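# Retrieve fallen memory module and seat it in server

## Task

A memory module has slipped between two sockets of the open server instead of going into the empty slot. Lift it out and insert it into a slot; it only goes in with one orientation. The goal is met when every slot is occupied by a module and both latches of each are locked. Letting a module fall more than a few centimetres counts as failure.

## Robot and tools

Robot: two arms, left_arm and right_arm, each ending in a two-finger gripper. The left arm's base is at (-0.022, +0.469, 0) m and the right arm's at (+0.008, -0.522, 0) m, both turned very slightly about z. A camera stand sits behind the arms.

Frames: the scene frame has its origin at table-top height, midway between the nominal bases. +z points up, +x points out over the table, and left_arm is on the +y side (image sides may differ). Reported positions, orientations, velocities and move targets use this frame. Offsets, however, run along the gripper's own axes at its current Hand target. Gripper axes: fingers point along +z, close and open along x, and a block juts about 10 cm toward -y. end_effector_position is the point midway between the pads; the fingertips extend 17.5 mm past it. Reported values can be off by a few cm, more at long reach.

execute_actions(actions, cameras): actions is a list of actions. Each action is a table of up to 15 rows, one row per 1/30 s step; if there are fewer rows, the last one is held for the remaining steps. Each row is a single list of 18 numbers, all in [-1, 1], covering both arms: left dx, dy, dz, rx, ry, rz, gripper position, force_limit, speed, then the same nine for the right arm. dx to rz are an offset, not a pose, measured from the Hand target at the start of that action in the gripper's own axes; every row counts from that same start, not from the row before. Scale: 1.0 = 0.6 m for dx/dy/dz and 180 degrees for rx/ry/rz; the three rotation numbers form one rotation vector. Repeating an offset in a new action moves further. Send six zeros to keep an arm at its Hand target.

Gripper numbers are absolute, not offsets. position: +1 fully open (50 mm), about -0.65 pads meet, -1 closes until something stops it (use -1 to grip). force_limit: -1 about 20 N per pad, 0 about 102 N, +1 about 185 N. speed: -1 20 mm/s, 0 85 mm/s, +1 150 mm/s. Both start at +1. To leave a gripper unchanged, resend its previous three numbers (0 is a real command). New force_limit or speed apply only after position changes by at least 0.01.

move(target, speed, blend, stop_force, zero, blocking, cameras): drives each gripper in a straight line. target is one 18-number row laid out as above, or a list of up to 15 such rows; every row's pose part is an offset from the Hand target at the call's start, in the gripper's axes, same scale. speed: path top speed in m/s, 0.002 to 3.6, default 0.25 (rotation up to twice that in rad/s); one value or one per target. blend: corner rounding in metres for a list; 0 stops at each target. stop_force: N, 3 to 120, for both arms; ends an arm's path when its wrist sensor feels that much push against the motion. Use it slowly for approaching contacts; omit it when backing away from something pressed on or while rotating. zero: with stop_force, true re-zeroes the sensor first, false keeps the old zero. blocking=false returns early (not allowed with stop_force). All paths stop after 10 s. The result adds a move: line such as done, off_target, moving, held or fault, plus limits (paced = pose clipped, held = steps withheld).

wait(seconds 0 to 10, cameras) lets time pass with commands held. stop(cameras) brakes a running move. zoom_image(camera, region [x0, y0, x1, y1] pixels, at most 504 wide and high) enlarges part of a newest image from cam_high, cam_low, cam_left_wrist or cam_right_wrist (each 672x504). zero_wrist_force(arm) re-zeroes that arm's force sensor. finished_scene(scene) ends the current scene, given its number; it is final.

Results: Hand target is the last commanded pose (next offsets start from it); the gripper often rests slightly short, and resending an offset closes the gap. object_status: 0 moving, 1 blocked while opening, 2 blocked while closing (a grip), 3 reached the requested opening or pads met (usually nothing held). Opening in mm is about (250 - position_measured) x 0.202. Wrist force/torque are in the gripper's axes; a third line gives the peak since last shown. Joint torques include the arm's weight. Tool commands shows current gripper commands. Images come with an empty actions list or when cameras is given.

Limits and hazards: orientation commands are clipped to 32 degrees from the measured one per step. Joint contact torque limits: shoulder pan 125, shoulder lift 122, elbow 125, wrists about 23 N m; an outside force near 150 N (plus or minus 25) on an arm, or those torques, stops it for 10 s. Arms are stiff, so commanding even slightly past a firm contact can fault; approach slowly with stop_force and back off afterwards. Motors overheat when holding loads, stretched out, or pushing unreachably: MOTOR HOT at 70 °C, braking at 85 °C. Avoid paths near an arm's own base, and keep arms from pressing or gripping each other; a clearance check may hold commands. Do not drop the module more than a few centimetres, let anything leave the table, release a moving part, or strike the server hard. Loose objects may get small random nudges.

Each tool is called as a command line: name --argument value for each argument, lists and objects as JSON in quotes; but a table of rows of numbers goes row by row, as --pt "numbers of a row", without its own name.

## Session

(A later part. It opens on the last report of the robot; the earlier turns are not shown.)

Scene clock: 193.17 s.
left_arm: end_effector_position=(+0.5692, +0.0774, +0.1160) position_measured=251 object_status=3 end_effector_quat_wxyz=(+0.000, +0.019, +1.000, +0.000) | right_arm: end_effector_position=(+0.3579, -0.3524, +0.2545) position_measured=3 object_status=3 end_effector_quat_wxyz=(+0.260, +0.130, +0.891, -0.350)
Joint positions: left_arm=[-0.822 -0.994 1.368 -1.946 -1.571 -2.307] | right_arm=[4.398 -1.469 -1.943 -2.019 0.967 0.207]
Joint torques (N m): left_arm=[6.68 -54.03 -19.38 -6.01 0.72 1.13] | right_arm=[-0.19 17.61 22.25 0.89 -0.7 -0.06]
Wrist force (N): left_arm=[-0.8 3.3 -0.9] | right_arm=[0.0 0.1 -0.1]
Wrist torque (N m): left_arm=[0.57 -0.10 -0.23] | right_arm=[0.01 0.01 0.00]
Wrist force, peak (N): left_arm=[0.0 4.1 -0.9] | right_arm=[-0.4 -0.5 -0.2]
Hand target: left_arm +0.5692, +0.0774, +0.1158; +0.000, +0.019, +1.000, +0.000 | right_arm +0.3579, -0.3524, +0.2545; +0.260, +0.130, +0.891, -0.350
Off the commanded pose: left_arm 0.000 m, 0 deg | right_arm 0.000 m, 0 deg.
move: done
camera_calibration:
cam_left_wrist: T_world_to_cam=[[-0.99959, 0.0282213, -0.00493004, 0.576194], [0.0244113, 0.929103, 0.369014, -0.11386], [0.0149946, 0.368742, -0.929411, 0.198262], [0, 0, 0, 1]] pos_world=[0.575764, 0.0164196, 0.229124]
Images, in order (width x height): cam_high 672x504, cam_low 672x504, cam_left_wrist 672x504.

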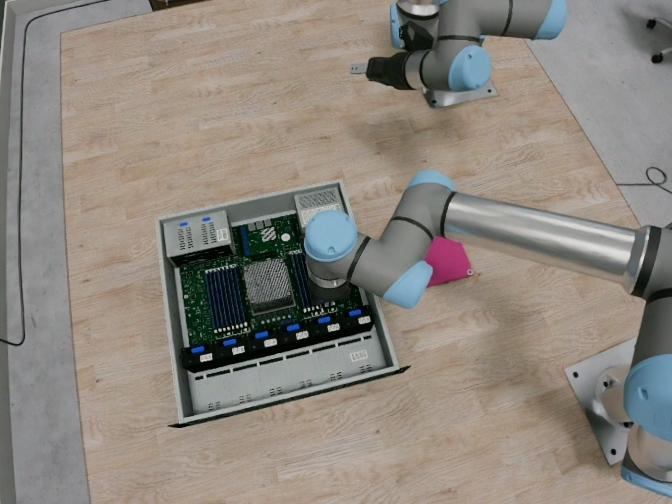

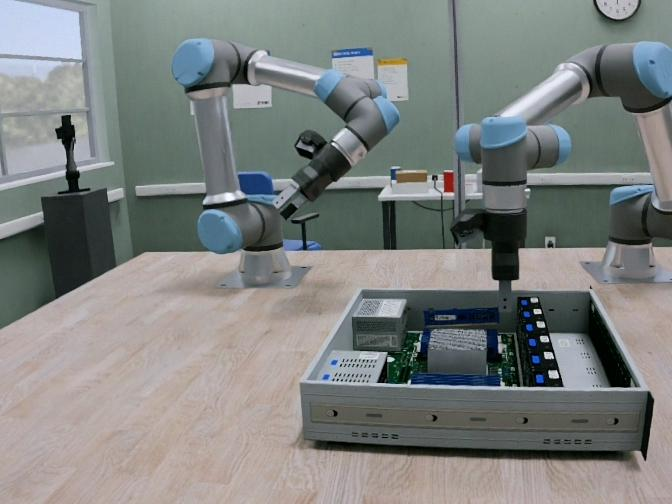

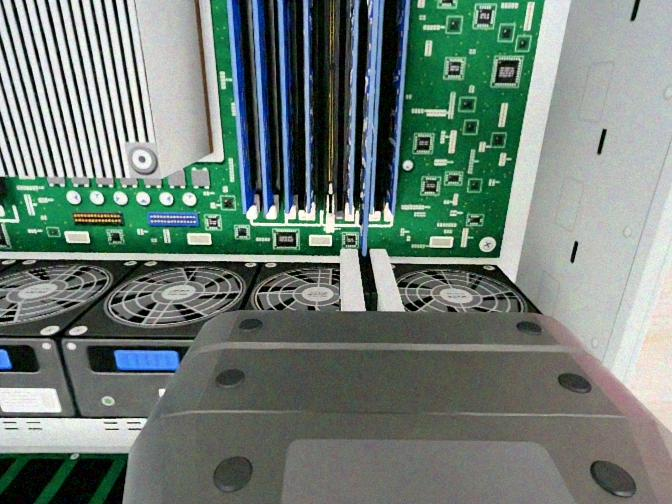

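move --target '[0,0,0,0,0,0, -1, -0.6, -1, -0.0648,0.1742,-0.1422,-0.3493,0.1524,0.3625,1,-1,1]' --speed 0.4 --cameras '["cam_right_wrist","cam_high","cam_low"]'

zoom_image --camera "cam_right_wrist" --region '[360, 90, 560, 250]'

zoom_image --camera "cam_low" --region '[415, 295, 475, 345]'

zoom_image --camera "cam_low" --region '[455, 295, 515, 345]'

Scene clock: 219.20 s.
left_arm: end_effector_position=(+0.5692, +0.0774, +0.1158) position_measured=251 object_status=3 end_effector_quat_wxyz=(+0.000, +0.019, +1.000, +0.000) | right_arm: end_effector_position=(+0.4016, -0.2200, +0.2707) position_measured=3 object_status=3 end_effector_quat_wxyz=(+0.227, +0.487, +0.764, +0.357) end_effector_velocity=(+0.000, +0.000, +0.001) end_effector_angular_velocity=(+0.007, -0.002, -0.001)
Joint positions: left_arm=[-0.822 -0.993 1.369 -1.946 -1.571 -2.307] | right_arm=[4.389 -1.218 -2.423 -0.383 0.982 0.595]
Joint velocities: left_arm=[within noise] | right_arm=[0 0.001 -0.001 0.007 0 0.001]
Joint torques (N m): left_arm=[6.52 -38.84 -14.14 -6.68 -0.02 1.12] | right_arm=[-6.4 16.69 24.93 6.19 1.08 1.07]
Wrist force (N): left_arm=[-1.0 3.4 -0.7] | right_arm=[-0.6 1.3 -4.8]
Wrist torque (N m): left_arm=[0.59 -0.08 -0.23] | right_arm=[-0.10 0.23 0.01]
Wrist force, peak (N): left_arm=[-1.2 3.9 -1.0] | right_arm=[-0.6 1.3 -4.8]
Hand target: left_arm +0.5692, +0.0774, +0.1158; +0.000, +0.019, +1.000, +0.000 | right_arm +0.4017, -0.2200, +0.2708; +0.227, +0.487, +0.764, +0.357
Off the commanded pose: left_arm 0.000 m, 0 deg | right_arm 0.000 m, 0 deg.
move: done
camera_calibration:
cam_right_wrist: T_world_to_cam=[[-0.413481, 0.910511, -0.00191225, 0.378983], [0.306384, 0.141112, 0.941391, -0.332729], [0.857416, 0.388661, -0.337313, -0.0325932], [0, 0, 0, 1]] pos_world=[0.286591, -0.285449, 0.302959]
Images, in order (width x height): cam_high 672x504, cam_low 672x504, cam_right_wrist 672x504.

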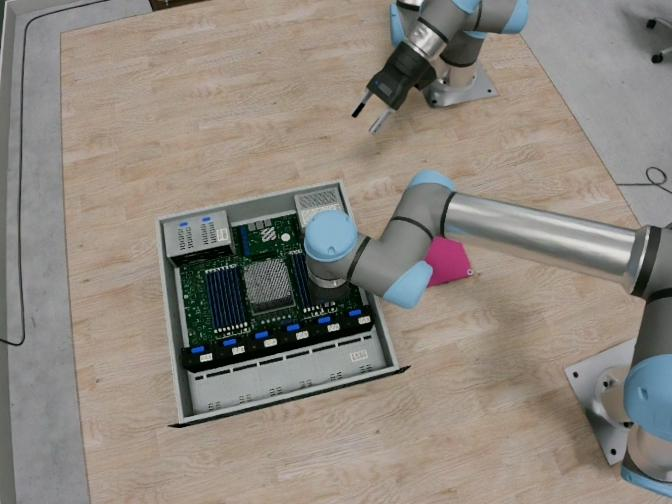

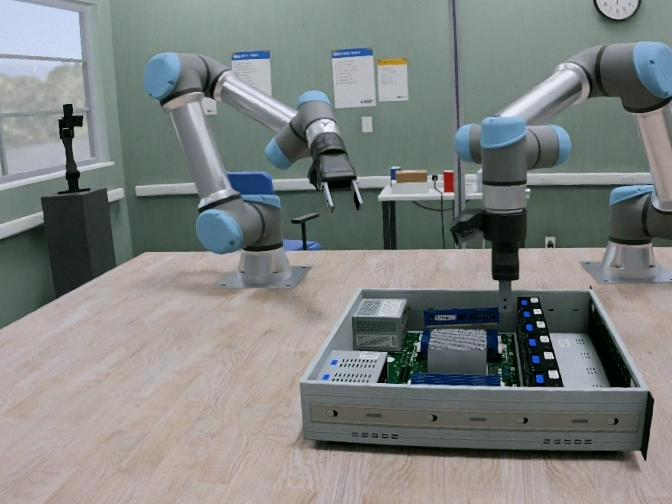

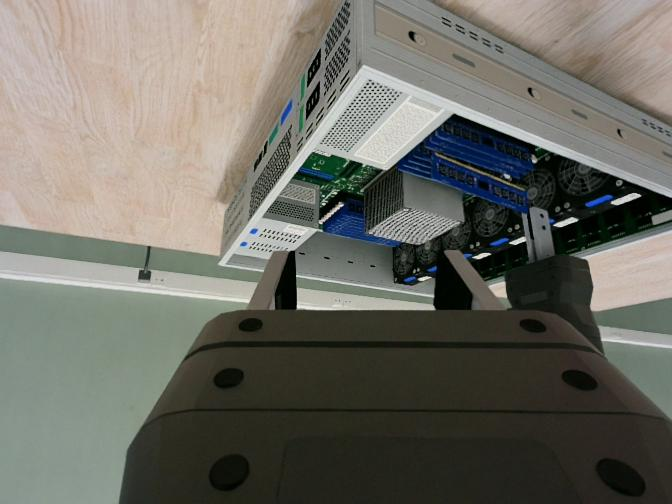

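Scaled by 2.520 from the camera's 672x504 image, which has a finer 960x720 frame.

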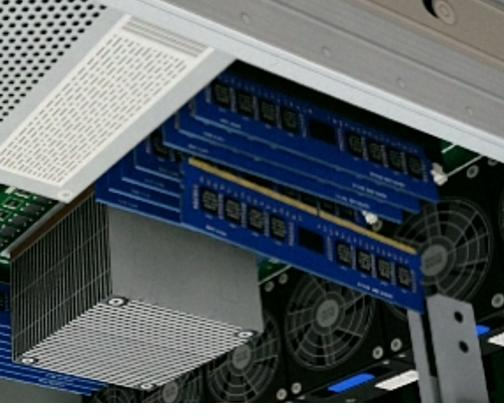

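Scaled by 8.400 from the camera's 672x504 image, which has a finer 960x720 frame.

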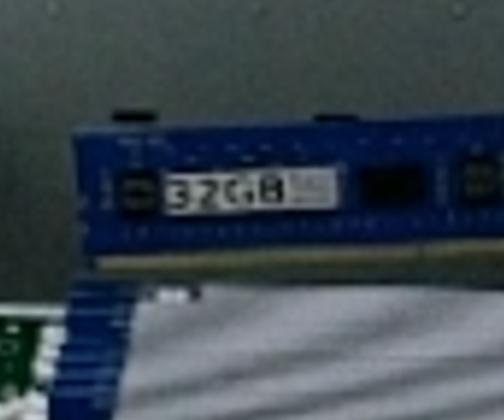

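Scaled by 8.400 from the camera's 672x504 image, which has a finer 960x720 frame.

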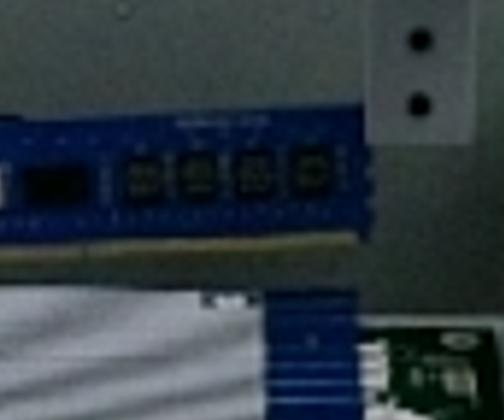

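move --pt "0 0 -0.0067 0.0156 0 0 -1 -0.6 -1 0 0 0 0 0 0 1 -1 1" --pt "-0.0217 0.0008 -0.0067 0.0156 0 0 -1 -0.6 -1 0 0 0 0 0 0 1 -1 1" --speed 0.04 --cameras '["cam_right_wrist","cam_high","cam_low","cam_left_wrist"]'

zoom_image --camera "cam_right_wrist" --region '[400, 90, 540, 220]'

zoom_image --camera "cam_low" --region '[415, 290, 475, 340]'

zoom_image --camera "cam_low" --region '[455, 290, 515, 340]'

zoom_image --camera "cam_left_wrist" --region '[300, 0, 430, 130]'

zoom_image --camera "cam_left_wrist" --region '[300, 130, 430, 260]'

Scene clock: 252.77 s.
left_arm: end_effector_position=(+0.5822, +0.0774, +0.1196) position_measured=251 object_status=3 end_effector_quat_wxyz=(-0.001, +0.019, +1.000, -0.024) | right_arm: end_effector_position=(+0.4017, -0.2200, +0.2708) position_measured=3 object_status=3 end_effector_quat_wxyz=(+0.227, +0.487, +0.764, +0.357)
Joint positions: left_arm=[-0.796 -0.983 1.351 -1.97 -1.608 -2.281] | right_arm=[4.389 -1.218 -2.423 -0.383 0.982 0.595]
Joint torques (N m): left_arm=[-3.86 -70.47 -14.25 -6.54 -1.65 -1.17] | right_arm=[-6.05 18.76 14.64 4.96 1.25 1.16]
Wrist force (N): left_arm=[-0.6 3.6 -1.0] | right_arm=[-0.4 1.2 -4.3]
Wrist torque (N m): left_arm=[0.61 -0.13 -0.23] | right_arm=[-0.12 0.20 0.01]
Wrist force, peak (N): left_arm=[-1.0 4.1 -0.6] | right_arm=[-1.1 1.1 -4.9]
Hand target: left_arm +0.5822, +0.0773, +0.1198; +0.000, +0.019, +1.000, -0.025 | right_arm +0.4017, -0.2200, +0.2708; +0.227, +0.487, +0.764, +0.357
Off the commanded pose: left_arm 0.000 m, 0 deg | right_arm 0.000 m, 0 deg.
move: done
camera_calibration:
cam_left_wrist: T_world_to_cam=[[-0.9996, 0.0280215, -0.00395414, 0.589133], [0.0252368, 0.945905, 0.32346, -0.111896], [0.0128041, 0.323231, -0.946233, 0.208189], [0, 0, 0, 1]] pos_world=[0.589055, 0.0220411, 0.235519]
cam_right_wrist: T_world_to_cam=[[-0.413412, 0.910543, -0.00155301, 0.378865], [0.306333, 0.140689, 0.94147, -0.332952], [0.857468, 0.388739, -0.337092, -0.0326186], [0, 0, 0, 1]] pos_world=[0.286591, -0.28545, 0.303057]

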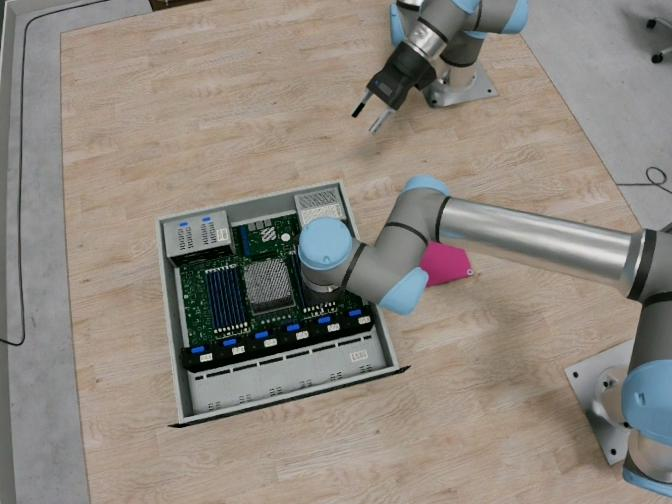

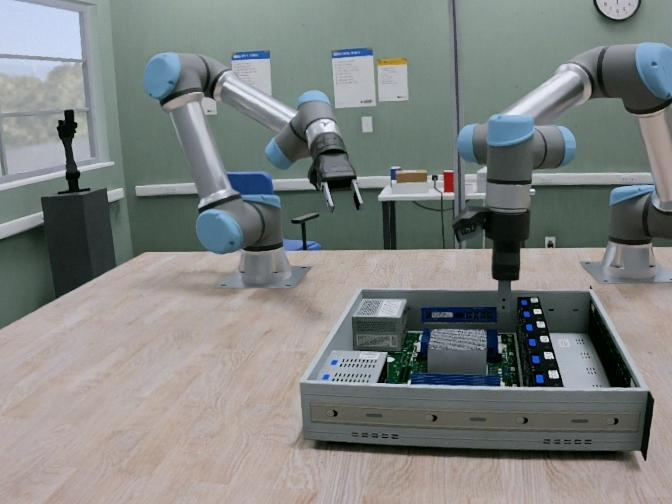

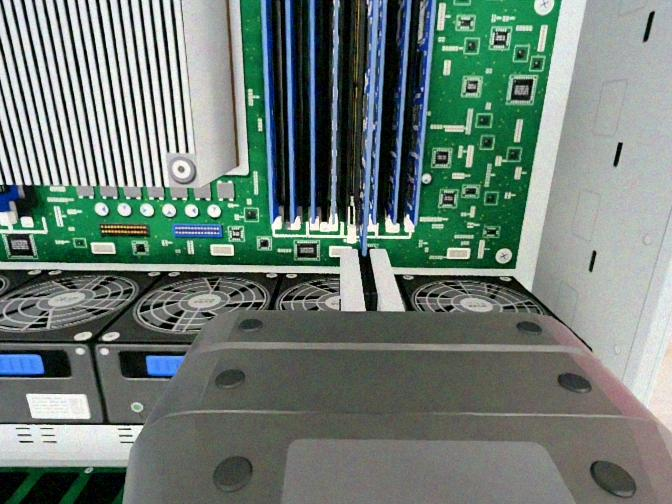

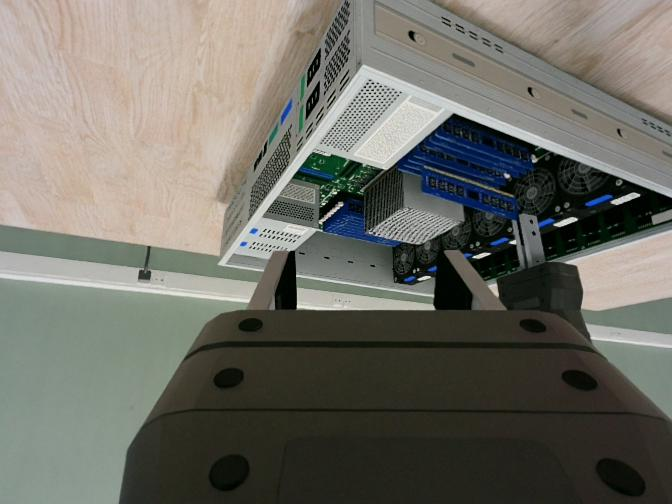

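Scaled by 3.600 from the camera's 672x504 image, which has a finer 960x720 frame.

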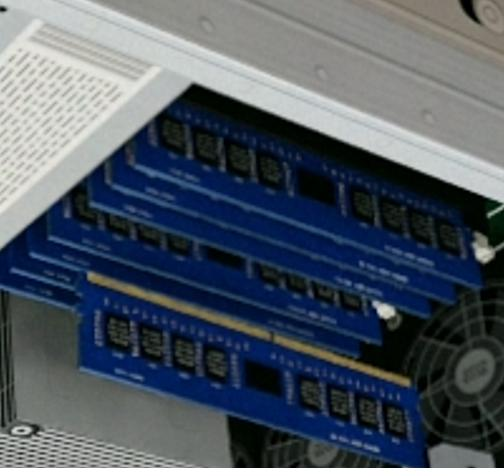

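Scaled by 8.400 from the camera's 672x504 image, which has a finer 960x720 frame.

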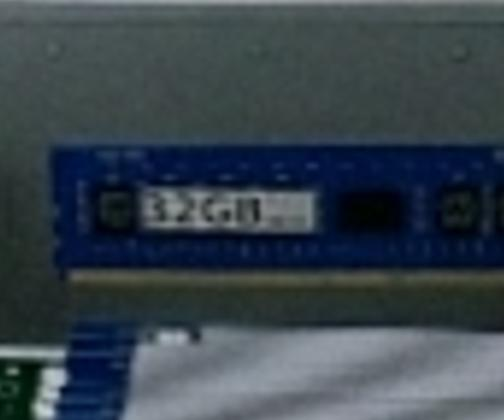

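Scaled by 8.400 from the camera's 672x504 image, which has a finer 960x720 frame.

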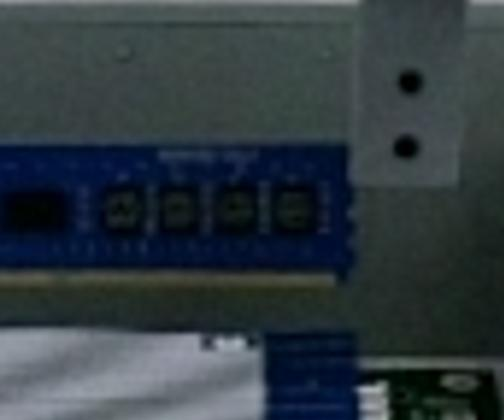

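Scaled by 3.877 from the camera's 672x504 image, which has a finer 960x720 frame.

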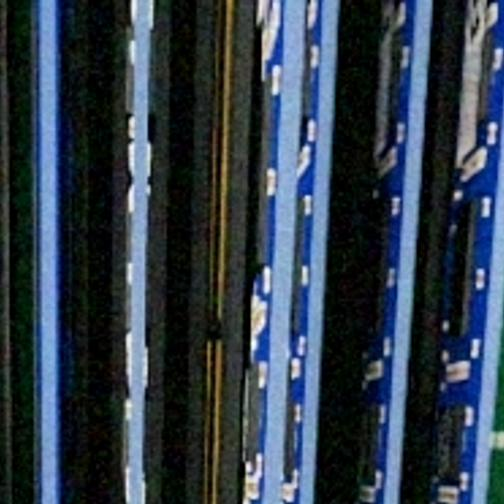

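Scaled by 3.877 from the camera's 672x504 image, which has a finer 960x720 frame.

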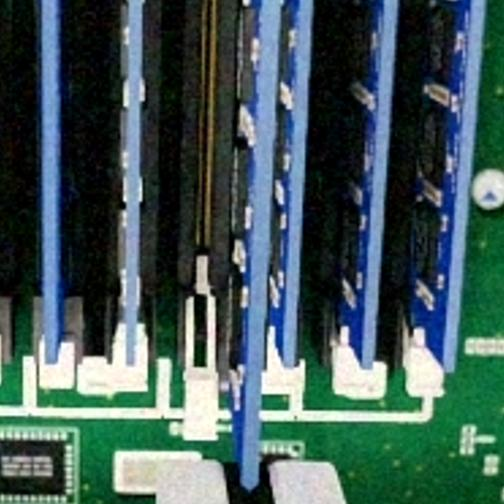

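move --pt "-0.003 0.0048 0 0.0022 0 0 -1 -0.6 -1 0 0 0 0 0 0 1 -1 1" --pt "-0.003 0.0058 0.02 0.0022 0 0 -1 -0.6 -1 0 0 0 0 0 0 1 -1 1" --speed 0.03 --cameras '["cam_right_wrist","cam_high","cam_low","cam_left_wrist"]'

zoom_image --camera "cam_right_wrist" --region '[400, 90, 540, 220]'

zoom_image --camera "cam_low" --region '[410, 295, 470, 355]'

zoom_image --camera "cam_low" --region '[455, 295, 515, 355]'

zoom_image --camera "cam_left_wrist" --region '[300, 0, 430, 130]'

zoom_image --camera "cam_left_wrist" --region '[300, 130, 430, 260]'

Scene clock: 291.07 s.
left_arm: end_effector_position=(+0.5841, +0.0802, +0.1074) position_measured=251 object_status=3 end_effector_quat_wxyz=(+0.000, +0.019, +0.999, -0.028) end_effector_velocity=(-0.001, +0.000, +0.000) end_effector_angular_velocity=(+0.003, +0.003, +0.000) | right_arm: end_effector_position=(+0.4017, -0.2200, +0.2708) position_measured=3 object_status=3 end_effector_quat_wxyz=(+0.227, +0.487, +0.764, +0.357)
Joint positions: left_arm=[-0.789 -0.973 1.37 -2.004 -1.614 -2.274] | right_arm=[4.389 -1.218 -2.423 -0.383 0.982 0.595]
Joint velocities: left_arm=[-0.001 0 -0.001 0.005 0 0] | right_arm=[within noise]
Joint torques (N m): left_arm=[-3.51 -61.18 -34.72 -0.21 0.75 -1.16] | right_arm=[-6.61 18.53 17.51 1.54 1.17 1.18]
Wrist force (N): left_arm=[-0.9 3.3 -0.9] | right_arm=[-0.5 1.1 -4.6]
Wrist torque (N m): left_arm=[0.55 -0.10 -0.23] | right_arm=[-0.12 0.21 0.01]
Wrist force, peak (N): left_arm=[-0.6 4.0 -0.7] | right_arm=[-0.4 1.5 -4.9]
Hand target: left_arm +0.5841, +0.0802, +0.1077; +0.000, +0.019, +0.999, -0.028 | right_arm +0.4017, -0.2200, +0.2708; +0.227, +0.487, +0.764, +0.357
Off the commanded pose: left_arm 0.000 m, 0 deg | right_arm 0.000 m, 0 deg.
move: done
camera_calibration:
cam_left_wrist: T_world_to_cam=[[-0.999598, 0.0280234, -0.00425228, 0.590952], [0.0252363, 0.948222, 0.316604, -0.110032], [0.0129044, 0.316369, -0.948548, 0.196478], [0, 0, 0, 1]] pos_world=[0.590956, 0.0256144, 0.223718]
cam_right_wrist: T_world_to_cam=[[-0.413412, 0.910543, -0.00155301, 0.378865], [0.306333, 0.140689, 0.94147, -0.332952], [0.857468, 0.388739, -0.337092, -0.0326186], [0, 0, 0, 1]] pos_world=[0.286591, -0.28545, 0.303057]

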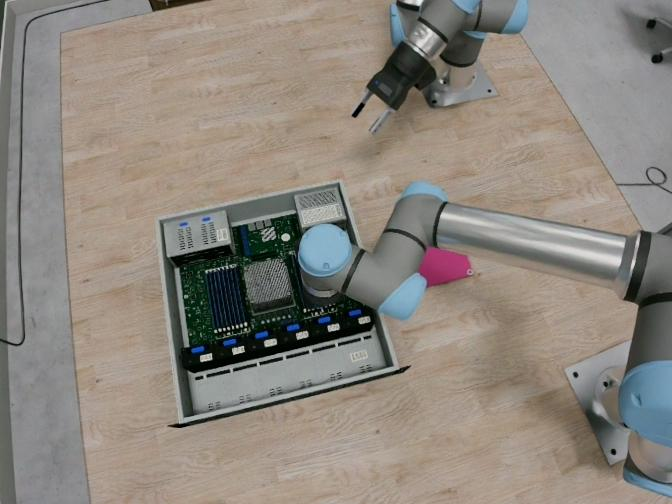

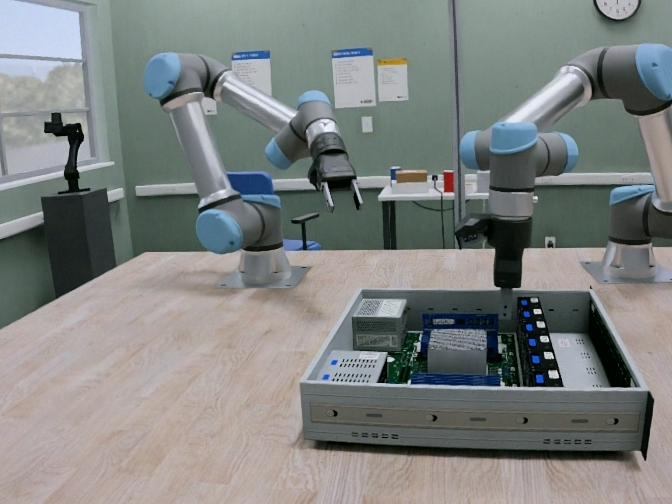

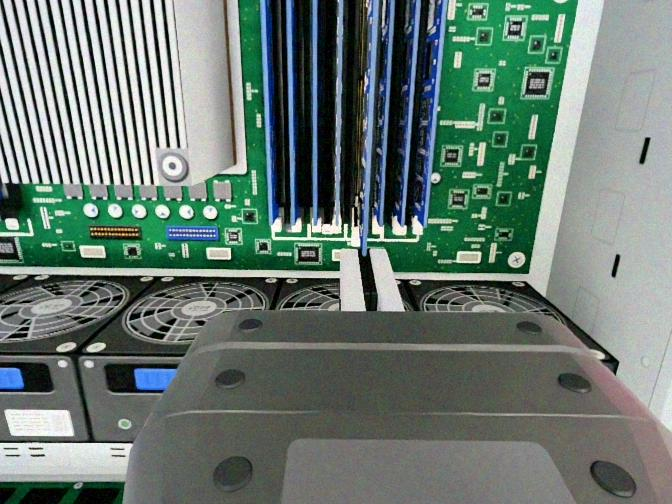

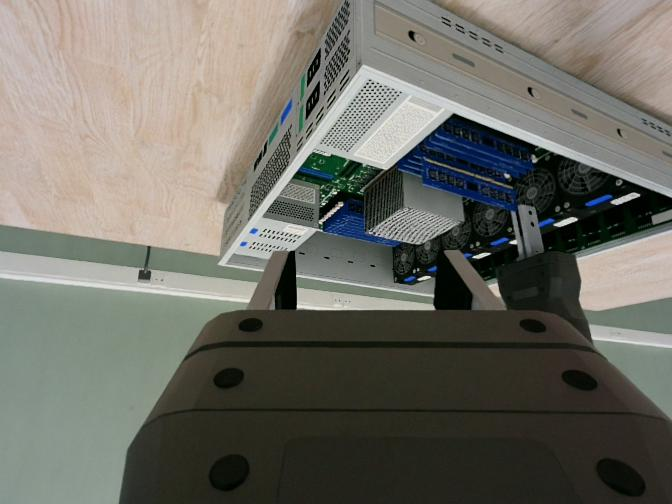

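Scaled by 3.600 from the camera's 672x504 image, which has a finer 960x720 frame.

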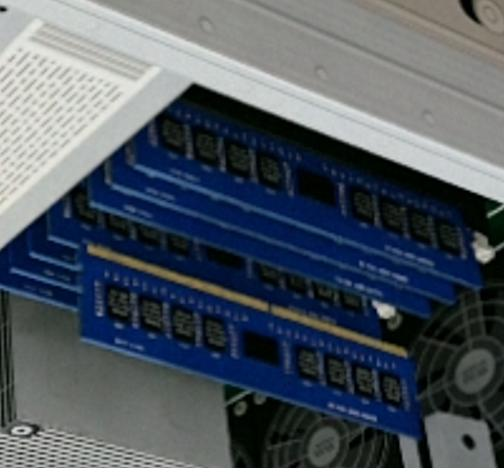

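Scaled by 8.400 from the camera's 672x504 image, which has a finer 960x720 frame.

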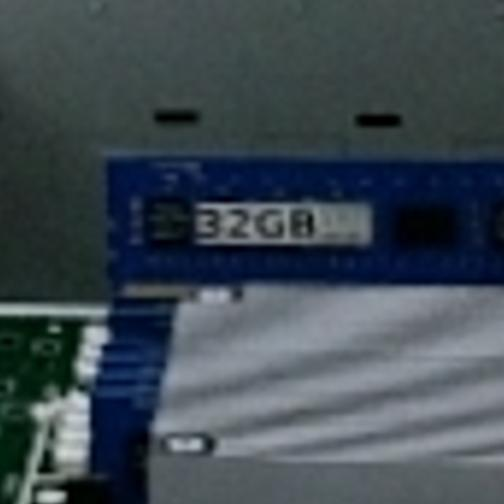

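Scaled by 8.400 from the camera's 672x504 image, which has a finer 960x720 frame.

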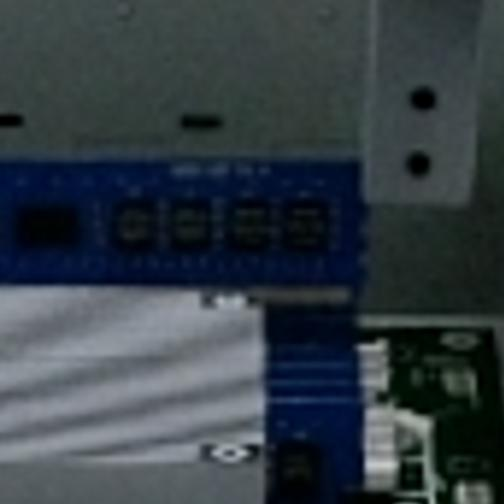

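Scaled by 3.877 from the camera's 672x504 image, which has a finer 960x720 frame.

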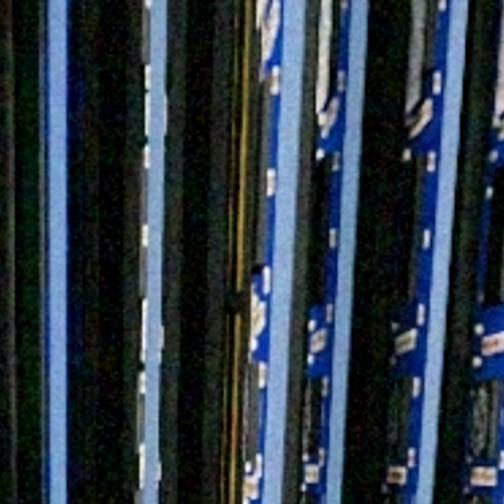

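Scaled by 3.877 from the camera's 672x504 image, which has a finer 960x720 frame.

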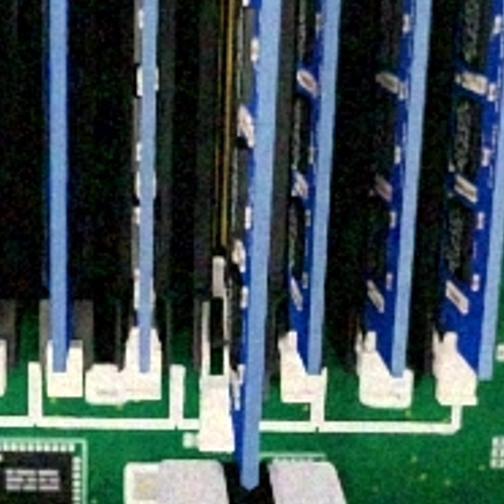

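move --pt "-0.0006 0.0 0 0 0 -0.0022 -1 -0.6 -1 0 0 0 0 0 0 1 -1 1" --speed 0.03

move --target '[0,0.0014,0.025,0,0,0, -1, -0.6, -1, 0,0,0,0,0,0,1,-1,1]' --speed 0.015 --stop_force 3 --cameras '["cam_right_wrist","cam_low","cam_left_wrist"]'

zoom_image --camera "cam_right_wrist" --region '[400, 80, 540, 210]'

zoom_image --camera "cam_low" --region '[410, 305, 470, 365]'

zoom_image --camera "cam_low" --region '[455, 305, 515, 365]'

zoom_image --camera "cam_left_wrist" --region '[300, 0, 430, 130]'

zoom_image --camera "cam_left_wrist" --region '[300, 150, 430, 280]'

Scene clock: 314.63 s.
left_arm: end_effector_position=(+0.5845, +0.0801, +0.1077) position_measured=251 object_status=3 end_effector_quat_wxyz=(-0.001, +0.016, +0.999, -0.028) | right_arm: end_effector_position=(+0.4017, -0.2200, +0.2708) position_measured=3 object_status=3 end_effector_quat_wxyz=(+0.227, +0.487, +0.764, +0.357)
Joint positions: left_arm=[-0.789 -0.973 1.368 -2.003 -1.614 -2.281] | right_arm=[4.389 -1.218 -2.423 -0.383 0.982 0.595]
Joint torques (N m): left_arm=[8.49 -38.63 -35.59 -0.39 0.26 0.42] | right_arm=[-5.81 18.93 21.09 1.07 1.14 1.07]
Wrist force (N): left_arm=[-0.6 3.5 -0.5] | right_arm=[-0.5 1.0 -4.6]
Wrist torque (N m): left_arm=[0.59 -0.15 -0.23] | right_arm=[-0.14 0.21 0.01]
Wrist force, peak (N): left_arm=[-0.5 3.7 -0.8] | right_arm=[-0.8 1.1 -4.8]
Hand target: left_arm +0.5845, +0.0801, +0.1077; -0.001, +0.016, +0.999, -0.028 | right_arm +0.4017, -0.2200, +0.2708; +0.227, +0.487, +0.764, +0.357
Off the commanded pose: left_arm 0.000 m, 0 deg | right_arm 0.000 m, 0 deg.
move: done

Scene clock: 316.27 s.
left_arm: end_effector_position=(+0.5844, +0.0802, +0.0925) position_measured=251 object_status=3 end_effector_quat_wxyz=(-0.001, +0.016, +0.999, -0.028) | right_arm: end_effector_position=(+0.4017, -0.2200, +0.2708) position_measured=3 object_status=3 end_effector_quat_wxyz=(+0.227, +0.487, +0.764, +0.357)
Joint positions: left_arm=[-0.789 -0.958 1.386 -2.035 -1.614 -2.281] | right_arm=[4.389 -1.218 -2.423 -0.383 0.982 0.595]
Joint torques (N m): left_arm=[5.95 -69.01 -36.08 -0.37 -1.26 0.68] | right_arm=[-5.93 18.16 22.35 1.1 1.14 1.22]
Wrist force (N): left_arm=[-0.6 3.4 -0.9] | right_arm=[-0.3 1.4 -4.3]
Wrist torque (N m): left_arm=[0.57 -0.15 -0.24] | right_arm=[-0.09 0.19 0.01]
Wrist force, peak (N): left_arm=[-0.4 3.7 -1.0] | right_arm=[-0.4 1.4 -4.8]
Hand target: left_arm +0.5844, +0.0801, +0.0926; -0.001, +0.016, +0.999, -0.028 | right_arm +0.4017, -0.2200, +0.2708; +0.227, +0.487, +0.764, +0.357
Off the commanded pose: left_arm 0.000 m, 0 deg | right_arm 0.000 m, 0 deg.
move: done
camera_calibration:
cam_left_wrist: T_world_to_cam=[[-0.999772, 0.0210411, -0.00375176, 0.591863], [0.0187702, 0.948338, 0.316705, -0.101529], [0.0102218, 0.316563, -0.948517, 0.183912], [0, 0, 0, 1]] pos_world=[0.591754, 0.0256111, 0.208819]
cam_right_wrist: T_world_to_cam=[[-0.413412, 0.910543, -0.00155301, 0.378865], [0.306333, 0.140689, 0.94147, -0.332952], [0.857468, 0.388739, -0.337092, -0.0326186], [0, 0, 0, 1]] pos_world=[0.286591, -0.28545, 0.303057]
Images, in order (width x height): cam_low 672x504, cam_left_wrist 672x504, cam_right_wrist 672x504.

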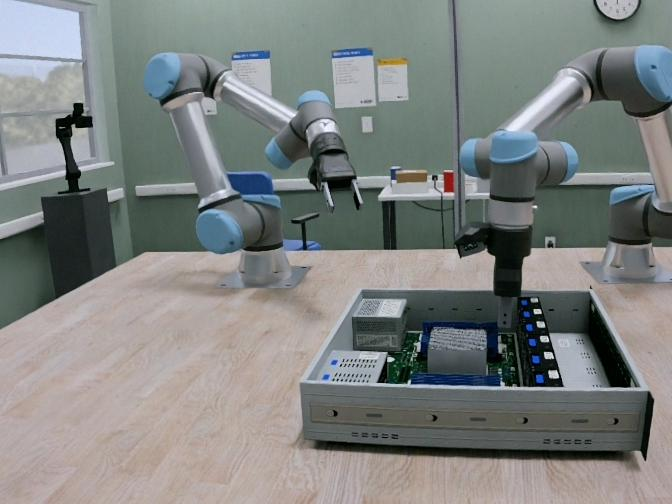

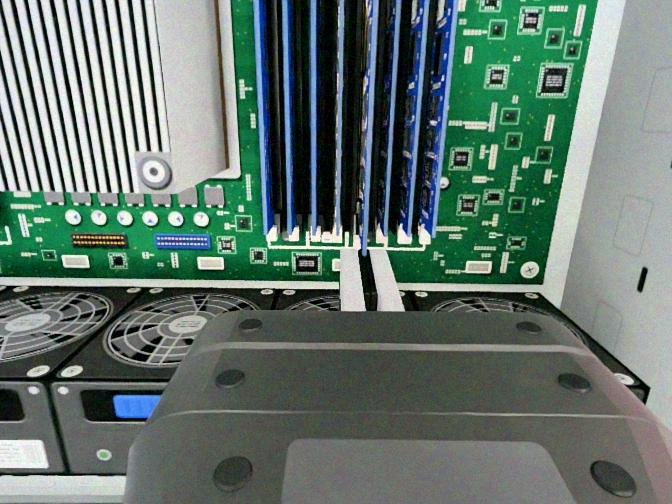

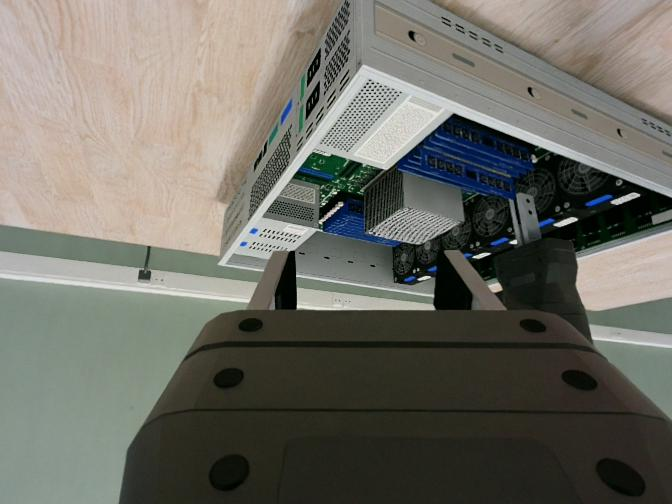

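Scaled by 3.600 from the camera's 672x504 image, which has a finer 960x720 frame.

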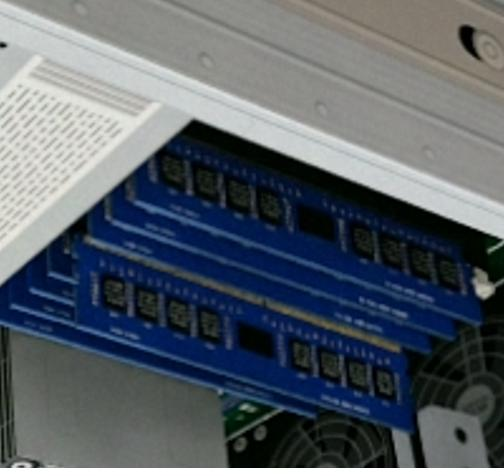

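Scaled by 8.400 from the camera's 672x504 image, which has a finer 960x720 frame.

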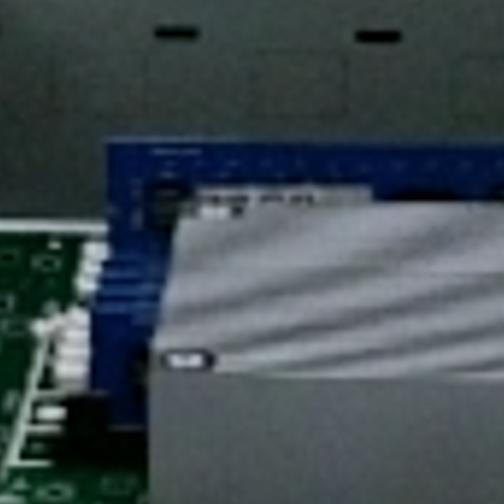

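Scaled by 8.400 from the camera's 672x504 image, which has a finer 960x720 frame.

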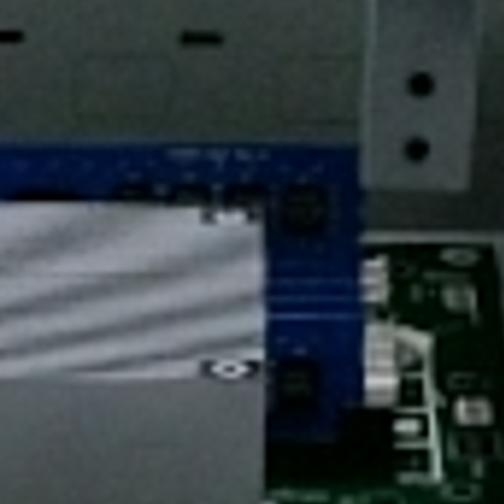

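Scaled by 3.877 from the camera's 672x504 image, which has a finer 960x720 frame.

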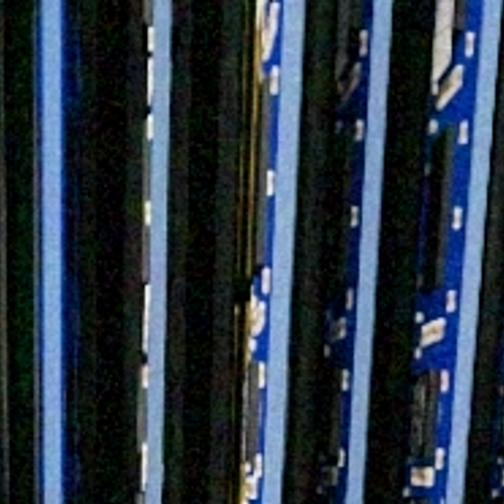

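Scaled by 3.877 from the camera's 672x504 image, which has a finer 960x720 frame.

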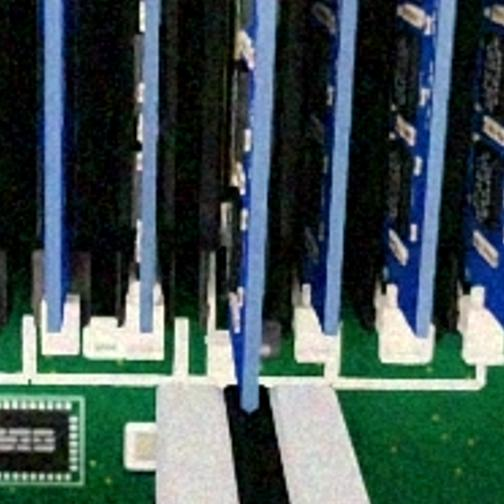

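move --target '[0,0.0013,0.0225,0,0,0, -1, -0.6, -1, 0,0,0,0,0,0,1,-1,1]' --speed 0.01 --stop_force 3 --cameras '["cam_right_wrist","cam_low","cam_left_wrist"]'

zoom_image --camera "cam_right_wrist" --region '[400, 80, 540, 210]'

zoom_image --camera "cam_low" --region '[410, 315, 470, 375]'

zoom_image --camera "cam_low" --region '[455, 315, 515, 375]'

zoom_image --camera "cam_left_wrist" --region '[300, 0, 430, 130]'

zoom_image --camera "cam_left_wrist" --region '[300, 170, 430, 300]'

Scene clock: 338.33 s.
left_arm: end_effector_position=(+0.5844, +0.0802, +0.0790) position_measured=251 object_status=3 end_effector_quat_wxyz=(-0.001, +0.016, +0.999, -0.028) | right_arm: end_effector_position=(+0.4017, -0.2200, +0.2708) position_measured=3 object_status=3 end_effector_quat_wxyz=(+0.227, +0.487, +0.764, +0.357)
Joint positions: left_arm=[-0.789 -0.945 1.401 -2.063 -1.614 -2.281] | right_arm=[4.389 -1.218 -2.423 -0.383 0.982 0.595]
Joint torques (N m): left_arm=[4.33 -62.79 -32.63 -0.27 -1.2 1.06] | right_arm=[-6.17 18.27 26.99 1.02 1.04 1.13]
Wrist force (N): left_arm=[-0.7 3.4 -0.8] | right_arm=[-0.6 1.1 -4.7]
Wrist torque (N m): left_arm=[0.58 -0.12 -0.23] | right_arm=[-0.12 0.24 0.00]
Wrist force, peak (N): left_arm=[-0.6 3.7 -1.1] | right_arm=[-0.9 1.2 -4.9]
Hand target: left_arm +0.5844, +0.0802, +0.0791; -0.001, +0.016, +0.999, -0.028 | right_arm +0.4017, -0.2200, +0.2708; +0.227, +0.487, +0.764, +0.357
Off the commanded pose: left_arm 0.000 m, 0 deg | right_arm 0.000 m, 0 deg.
move: done
camera_calibration:
cam_left_wrist: T_world_to_cam=[[-0.999772, 0.021039, -0.00375245, 0.591813], [0.0187679, 0.948338, 0.316705, -0.0972525], [0.0102217, 0.316563, -0.948517, 0.171107], [0, 0, 0, 1]] pos_world=[0.591754, 0.0256111, 0.195319]
cam_right_wrist: T_world_to_cam=[[-0.413412, 0.910543, -0.00155301, 0.378865], [0.306333, 0.140689, 0.94147, -0.332952], [0.857468, 0.388739, -0.337092, -0.0326186], [0, 0, 0, 1]] pos_world=[0.286591, -0.28545, 0.303057]
Images, in order (width x height): cam_low 672x504, cam_left_wrist 672x504, cam_right_wrist 672x504.

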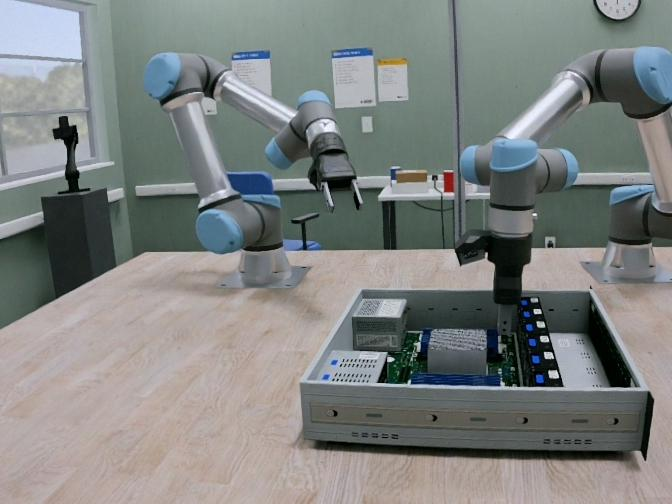

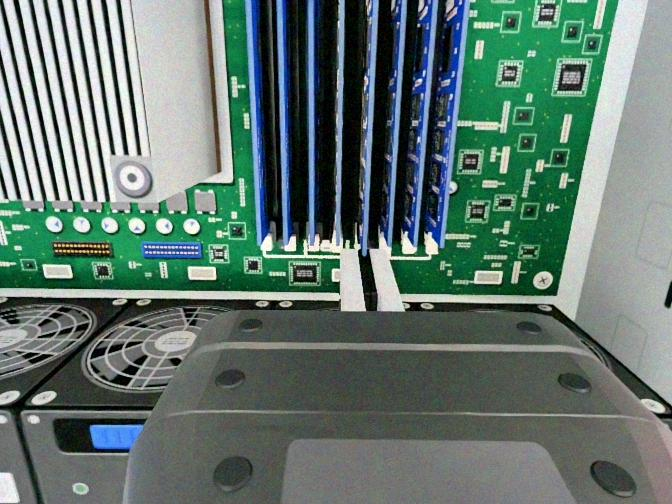

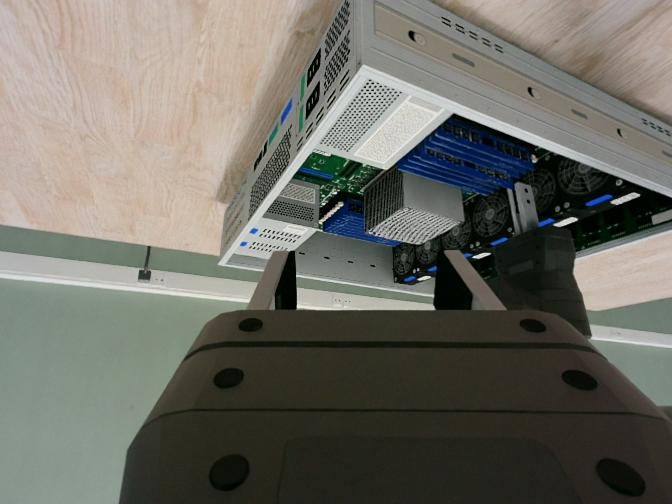

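Scaled by 3.600 from the camera's 672x504 image, which has a finer 960x720 frame.

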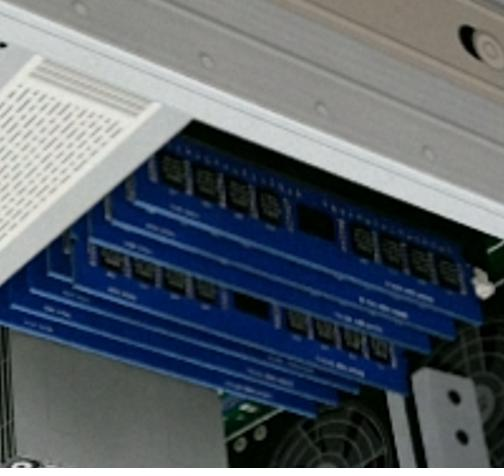

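Scaled by 8.400 from the camera's 672x504 image, which has a finer 960x720 frame.

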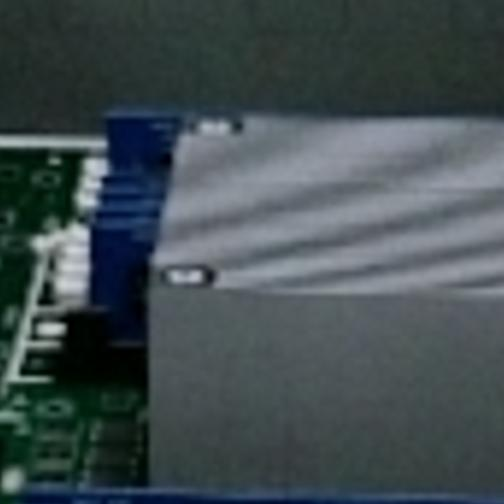

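Scaled by 8.400 from the camera's 672x504 image, which has a finer 960x720 frame.

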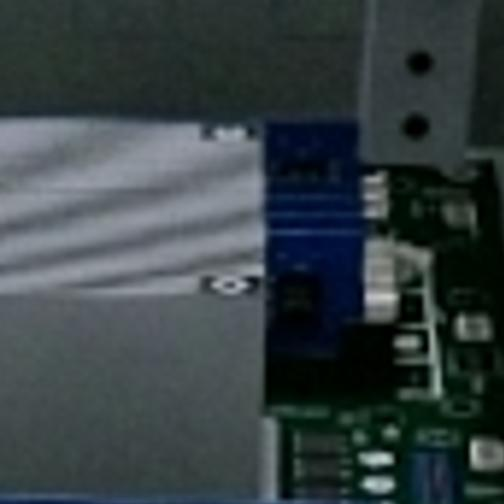

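Scaled by 3.877 from the camera's 672x504 image, which has a finer 960x720 frame.

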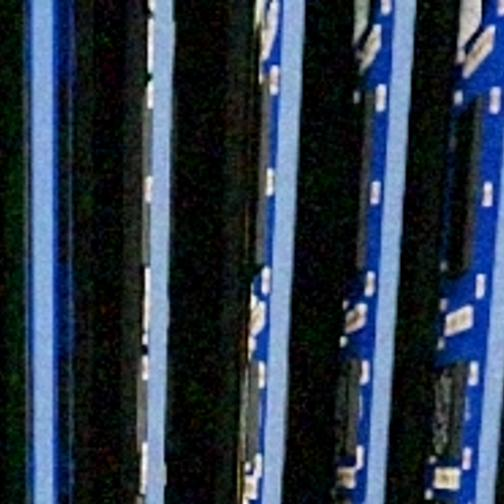

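Scaled by 3.877 from the camera's 672x504 image, which has a finer 960x720 frame.

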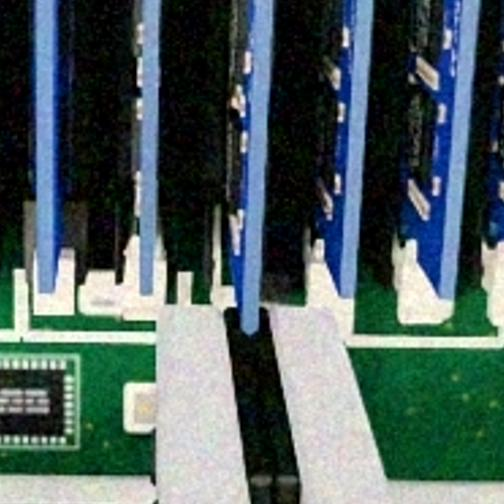

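zoom_image --camera "cam_low" --region '[415, 320, 445, 350]'

zoom_image --camera "cam_low" --region '[480, 320, 510, 350]'

zoom_image --camera "cam_right_wrist" --region '[400, 130, 470, 200]'

zoom_image --camera "cam_right_wrist" --region '[470, 140, 540, 210]'

Scaled by 16.800 from the camera's 672x504 image, which has a finer 960x720 frame.

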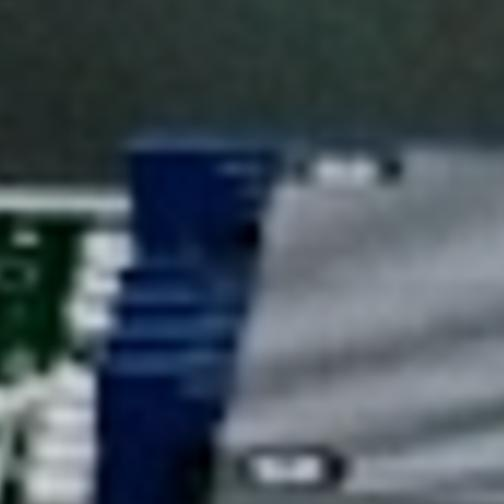

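Scaled by 16.800 from the camera's 672x504 image, which has a finer 960x720 frame.

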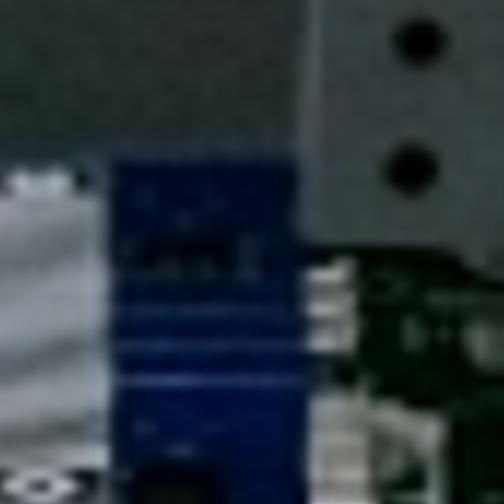

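Scaled by 7.200 from the camera's 672x504 image, which has a finer 960x720 frame.

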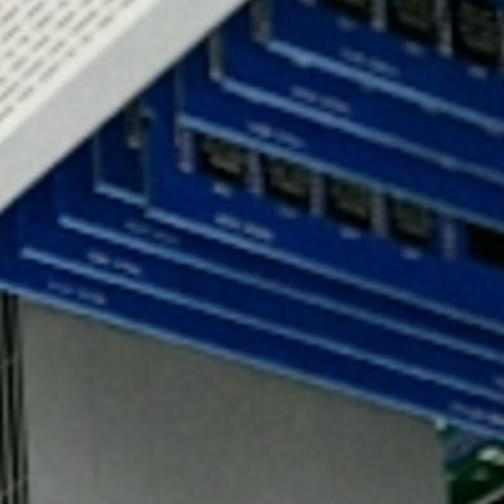

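Scaled by 7.200 from the camera's 672x504 image, which has a finer 960x720 frame.

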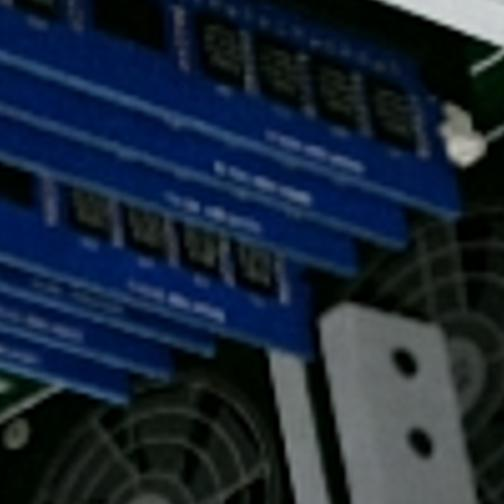

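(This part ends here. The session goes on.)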